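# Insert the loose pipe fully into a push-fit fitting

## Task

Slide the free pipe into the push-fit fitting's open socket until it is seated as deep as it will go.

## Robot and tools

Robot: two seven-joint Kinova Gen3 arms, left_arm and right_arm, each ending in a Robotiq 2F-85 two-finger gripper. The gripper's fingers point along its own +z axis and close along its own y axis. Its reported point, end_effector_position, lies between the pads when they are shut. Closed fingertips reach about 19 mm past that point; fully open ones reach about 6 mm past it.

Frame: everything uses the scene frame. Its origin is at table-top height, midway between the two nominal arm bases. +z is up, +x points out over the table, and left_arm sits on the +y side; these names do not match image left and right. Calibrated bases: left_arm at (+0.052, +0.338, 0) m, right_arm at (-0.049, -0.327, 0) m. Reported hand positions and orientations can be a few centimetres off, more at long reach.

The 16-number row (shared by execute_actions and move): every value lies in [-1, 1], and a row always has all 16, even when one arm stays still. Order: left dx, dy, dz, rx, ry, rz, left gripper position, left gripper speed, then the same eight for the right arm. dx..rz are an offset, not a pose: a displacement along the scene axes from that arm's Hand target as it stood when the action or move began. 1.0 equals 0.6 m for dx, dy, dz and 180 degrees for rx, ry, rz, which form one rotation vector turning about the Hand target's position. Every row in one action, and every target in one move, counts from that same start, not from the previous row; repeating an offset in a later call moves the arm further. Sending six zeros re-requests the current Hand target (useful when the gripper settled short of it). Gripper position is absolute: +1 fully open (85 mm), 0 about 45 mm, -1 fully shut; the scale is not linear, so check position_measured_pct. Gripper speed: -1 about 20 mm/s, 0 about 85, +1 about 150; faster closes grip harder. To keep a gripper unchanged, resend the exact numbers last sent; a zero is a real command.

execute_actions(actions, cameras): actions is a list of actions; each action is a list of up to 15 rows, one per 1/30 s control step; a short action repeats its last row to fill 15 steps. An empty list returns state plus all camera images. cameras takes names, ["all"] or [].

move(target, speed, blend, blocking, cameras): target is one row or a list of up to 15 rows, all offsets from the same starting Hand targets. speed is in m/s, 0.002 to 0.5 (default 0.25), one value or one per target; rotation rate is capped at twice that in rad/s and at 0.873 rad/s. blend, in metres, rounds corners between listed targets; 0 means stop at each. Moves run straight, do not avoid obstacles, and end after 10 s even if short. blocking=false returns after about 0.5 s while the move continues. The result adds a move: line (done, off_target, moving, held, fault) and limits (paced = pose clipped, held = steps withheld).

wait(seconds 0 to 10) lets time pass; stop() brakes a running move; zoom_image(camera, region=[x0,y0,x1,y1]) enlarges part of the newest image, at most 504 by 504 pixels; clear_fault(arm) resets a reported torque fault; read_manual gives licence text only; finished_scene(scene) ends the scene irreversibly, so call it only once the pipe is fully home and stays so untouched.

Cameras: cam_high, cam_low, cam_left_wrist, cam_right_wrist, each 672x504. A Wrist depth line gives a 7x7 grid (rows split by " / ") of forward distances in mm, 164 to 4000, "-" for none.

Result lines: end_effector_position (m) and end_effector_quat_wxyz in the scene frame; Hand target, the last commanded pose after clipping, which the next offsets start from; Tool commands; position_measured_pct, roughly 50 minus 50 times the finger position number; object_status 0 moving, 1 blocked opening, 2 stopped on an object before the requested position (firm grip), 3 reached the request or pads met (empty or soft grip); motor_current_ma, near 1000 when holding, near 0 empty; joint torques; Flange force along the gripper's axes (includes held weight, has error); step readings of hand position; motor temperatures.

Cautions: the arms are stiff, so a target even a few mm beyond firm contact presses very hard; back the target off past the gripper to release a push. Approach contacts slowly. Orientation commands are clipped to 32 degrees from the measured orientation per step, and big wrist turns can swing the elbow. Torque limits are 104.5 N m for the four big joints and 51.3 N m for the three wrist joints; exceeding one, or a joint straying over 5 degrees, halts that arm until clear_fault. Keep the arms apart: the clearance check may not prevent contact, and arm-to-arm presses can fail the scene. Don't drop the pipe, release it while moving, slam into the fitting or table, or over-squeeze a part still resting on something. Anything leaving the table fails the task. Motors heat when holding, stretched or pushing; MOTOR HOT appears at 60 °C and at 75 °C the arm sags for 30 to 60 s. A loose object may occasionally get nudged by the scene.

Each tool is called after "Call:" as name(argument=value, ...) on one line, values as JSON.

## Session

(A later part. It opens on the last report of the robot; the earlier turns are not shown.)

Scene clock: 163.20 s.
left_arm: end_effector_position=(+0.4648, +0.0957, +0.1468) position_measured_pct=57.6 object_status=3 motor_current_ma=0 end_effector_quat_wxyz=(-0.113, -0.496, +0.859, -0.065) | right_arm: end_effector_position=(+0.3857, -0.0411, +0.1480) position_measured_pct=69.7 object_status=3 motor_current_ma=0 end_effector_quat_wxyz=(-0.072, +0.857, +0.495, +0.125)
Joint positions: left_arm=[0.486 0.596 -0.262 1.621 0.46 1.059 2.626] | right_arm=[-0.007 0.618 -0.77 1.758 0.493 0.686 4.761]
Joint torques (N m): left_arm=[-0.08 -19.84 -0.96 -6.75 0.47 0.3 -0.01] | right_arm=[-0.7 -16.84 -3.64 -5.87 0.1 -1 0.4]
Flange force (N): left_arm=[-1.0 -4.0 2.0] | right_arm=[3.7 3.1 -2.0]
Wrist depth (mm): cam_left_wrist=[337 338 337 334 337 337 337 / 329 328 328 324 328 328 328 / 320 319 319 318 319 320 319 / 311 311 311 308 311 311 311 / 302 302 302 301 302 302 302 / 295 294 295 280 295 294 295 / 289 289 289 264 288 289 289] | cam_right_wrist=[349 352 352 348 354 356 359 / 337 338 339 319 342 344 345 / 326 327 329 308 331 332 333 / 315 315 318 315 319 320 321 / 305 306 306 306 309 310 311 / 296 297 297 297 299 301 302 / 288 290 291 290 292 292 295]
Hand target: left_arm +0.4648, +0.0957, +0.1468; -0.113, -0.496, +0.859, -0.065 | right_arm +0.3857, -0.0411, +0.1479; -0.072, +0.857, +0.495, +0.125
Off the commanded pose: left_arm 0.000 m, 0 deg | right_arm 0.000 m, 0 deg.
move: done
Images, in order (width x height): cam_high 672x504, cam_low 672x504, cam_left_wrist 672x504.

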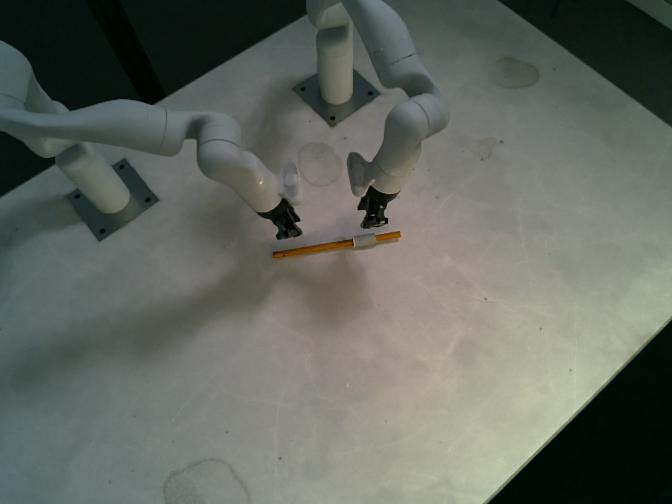

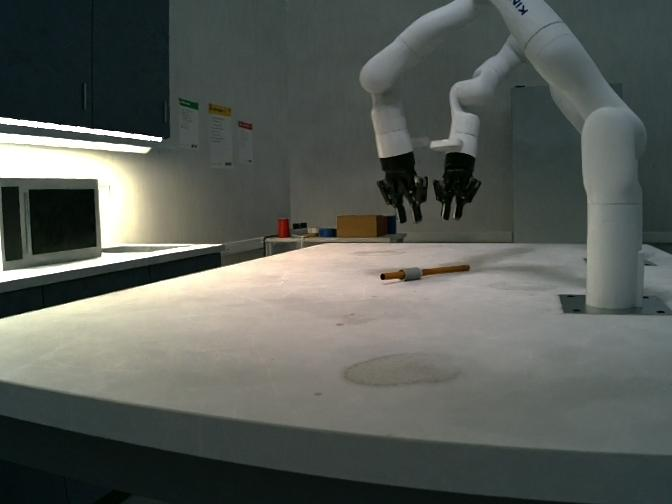

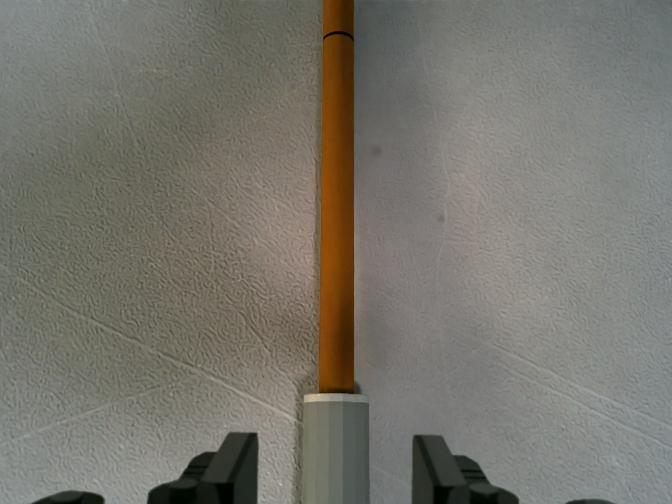

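Call:
execute_actions(actions=[], cameras=["cam_right_wrist", "cam_left_wrist"])

Call:
zoom_image(camera="cam_right_wrist", region=[280, 100, 380, 200])

Scene clock: 168.03 s.
left_arm: end_effector_position=(+0.4648, +0.0957, +0.1468) position_measured_pct=57.6 object_status=3 motor_current_ma=0 end_effector_quat_wxyz=(-0.113, -0.496, +0.859, -0.065) | right_arm: end_effector_position=(+0.3857, -0.0411, +0.1479) position_measured_pct=69.7 object_status=3 motor_current_ma=0 end_effector_quat_wxyz=(-0.072, +0.857, +0.495, +0.125)
Joint positions: left_arm=[0.486 0.597 -0.262 1.621 0.46 1.059 2.626] | right_arm=[-0.007 0.618 -0.77 1.758 0.493 0.686 4.762]
Joint velocities: within noise
Joint torques (N m): left_arm=[-0.06 -19.81 -0.97 -6.77 0.49 0.26 0] | right_arm=[-0.65 -16.87 -3.62 -5.92 0.08 -1.01 0.42]
Motor temperatures (°C): left_arm=[36 40 31 31 40 37 42] | right_arm=[32 38 28 31 33 39 39]
Flange force (N): left_arm=[-1.0 -3.9 1.9] | right_arm=[3.6 3.0 -1.8]
Wrist depth (mm): cam_left_wrist=[338 337 337 334 337 338 337 / 328 328 329 324 328 328 328 / 320 320 319 317 320 319 319 / 311 311 311 308 311 311 311 / 302 302 302 300 302 302 302 / 294 295 294 280 294 295 294 / 289 289 289 264 289 289 289] | cam_right_wrist=[348 351 351 348 354 356 359 / 337 338 339 319 342 344 346 / 326 327 329 309 331 332 333 / 315 316 318 315 319 321 321 / 305 305 306 305 309 309 311 / 295 296 298 297 299 300 301 / 289 289 290 290 292 293 294]
Hand target: left_arm +0.4648, +0.0957, +0.1468; -0.113, -0.496, +0.859, -0.065 | right_arm +0.3857, -0.0411, +0.1479; -0.072, +0.857, +0.495, +0.125
Tool commands: left_gripper/position=-0.15 left_gripper/speed=-1.0 right_gripper/position=-0.4 right_gripper/speed=-1.0
Off the commanded pose: left_arm 0.000 m, 0 deg | right_arm 0.000 m, 0 deg.
Images, in order (width x height): cam_left_wrist 672x504, cam_right_wrist 672x504.

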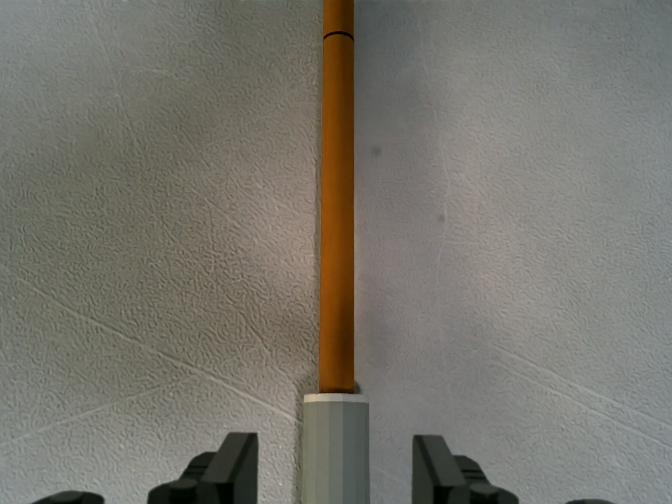

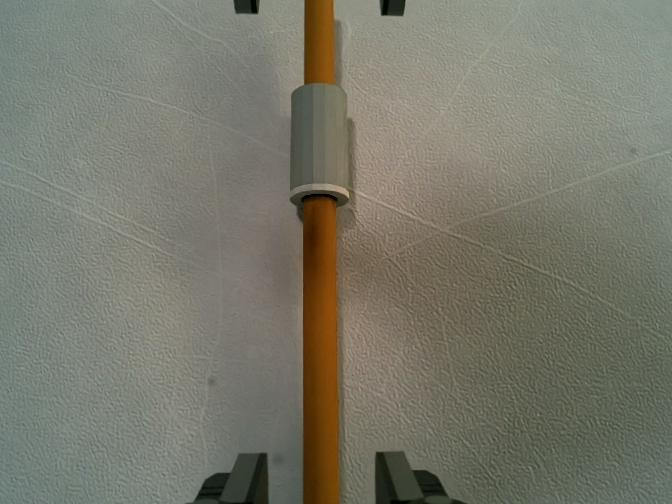

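Scaled by 5.040.

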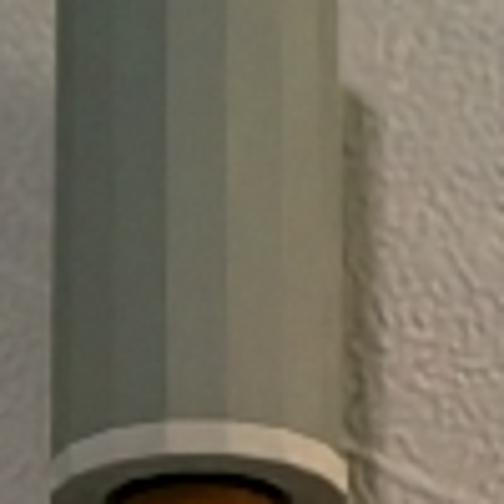

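Call:
zoom_image(camera="cam_right_wrist", region=[290, 170, 350, 230])

Scaled by 8.400.

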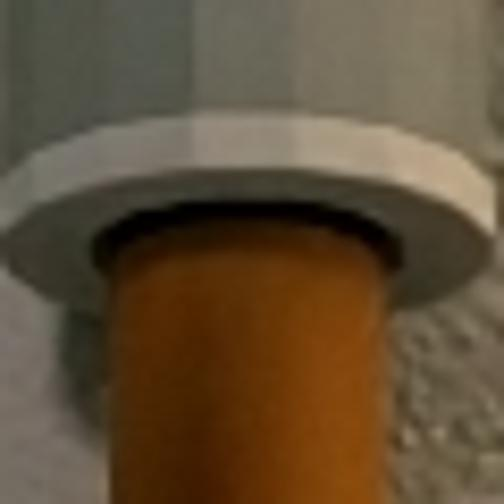

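Call:
finished_scene(scene=2)

The scene is finished: the task was done.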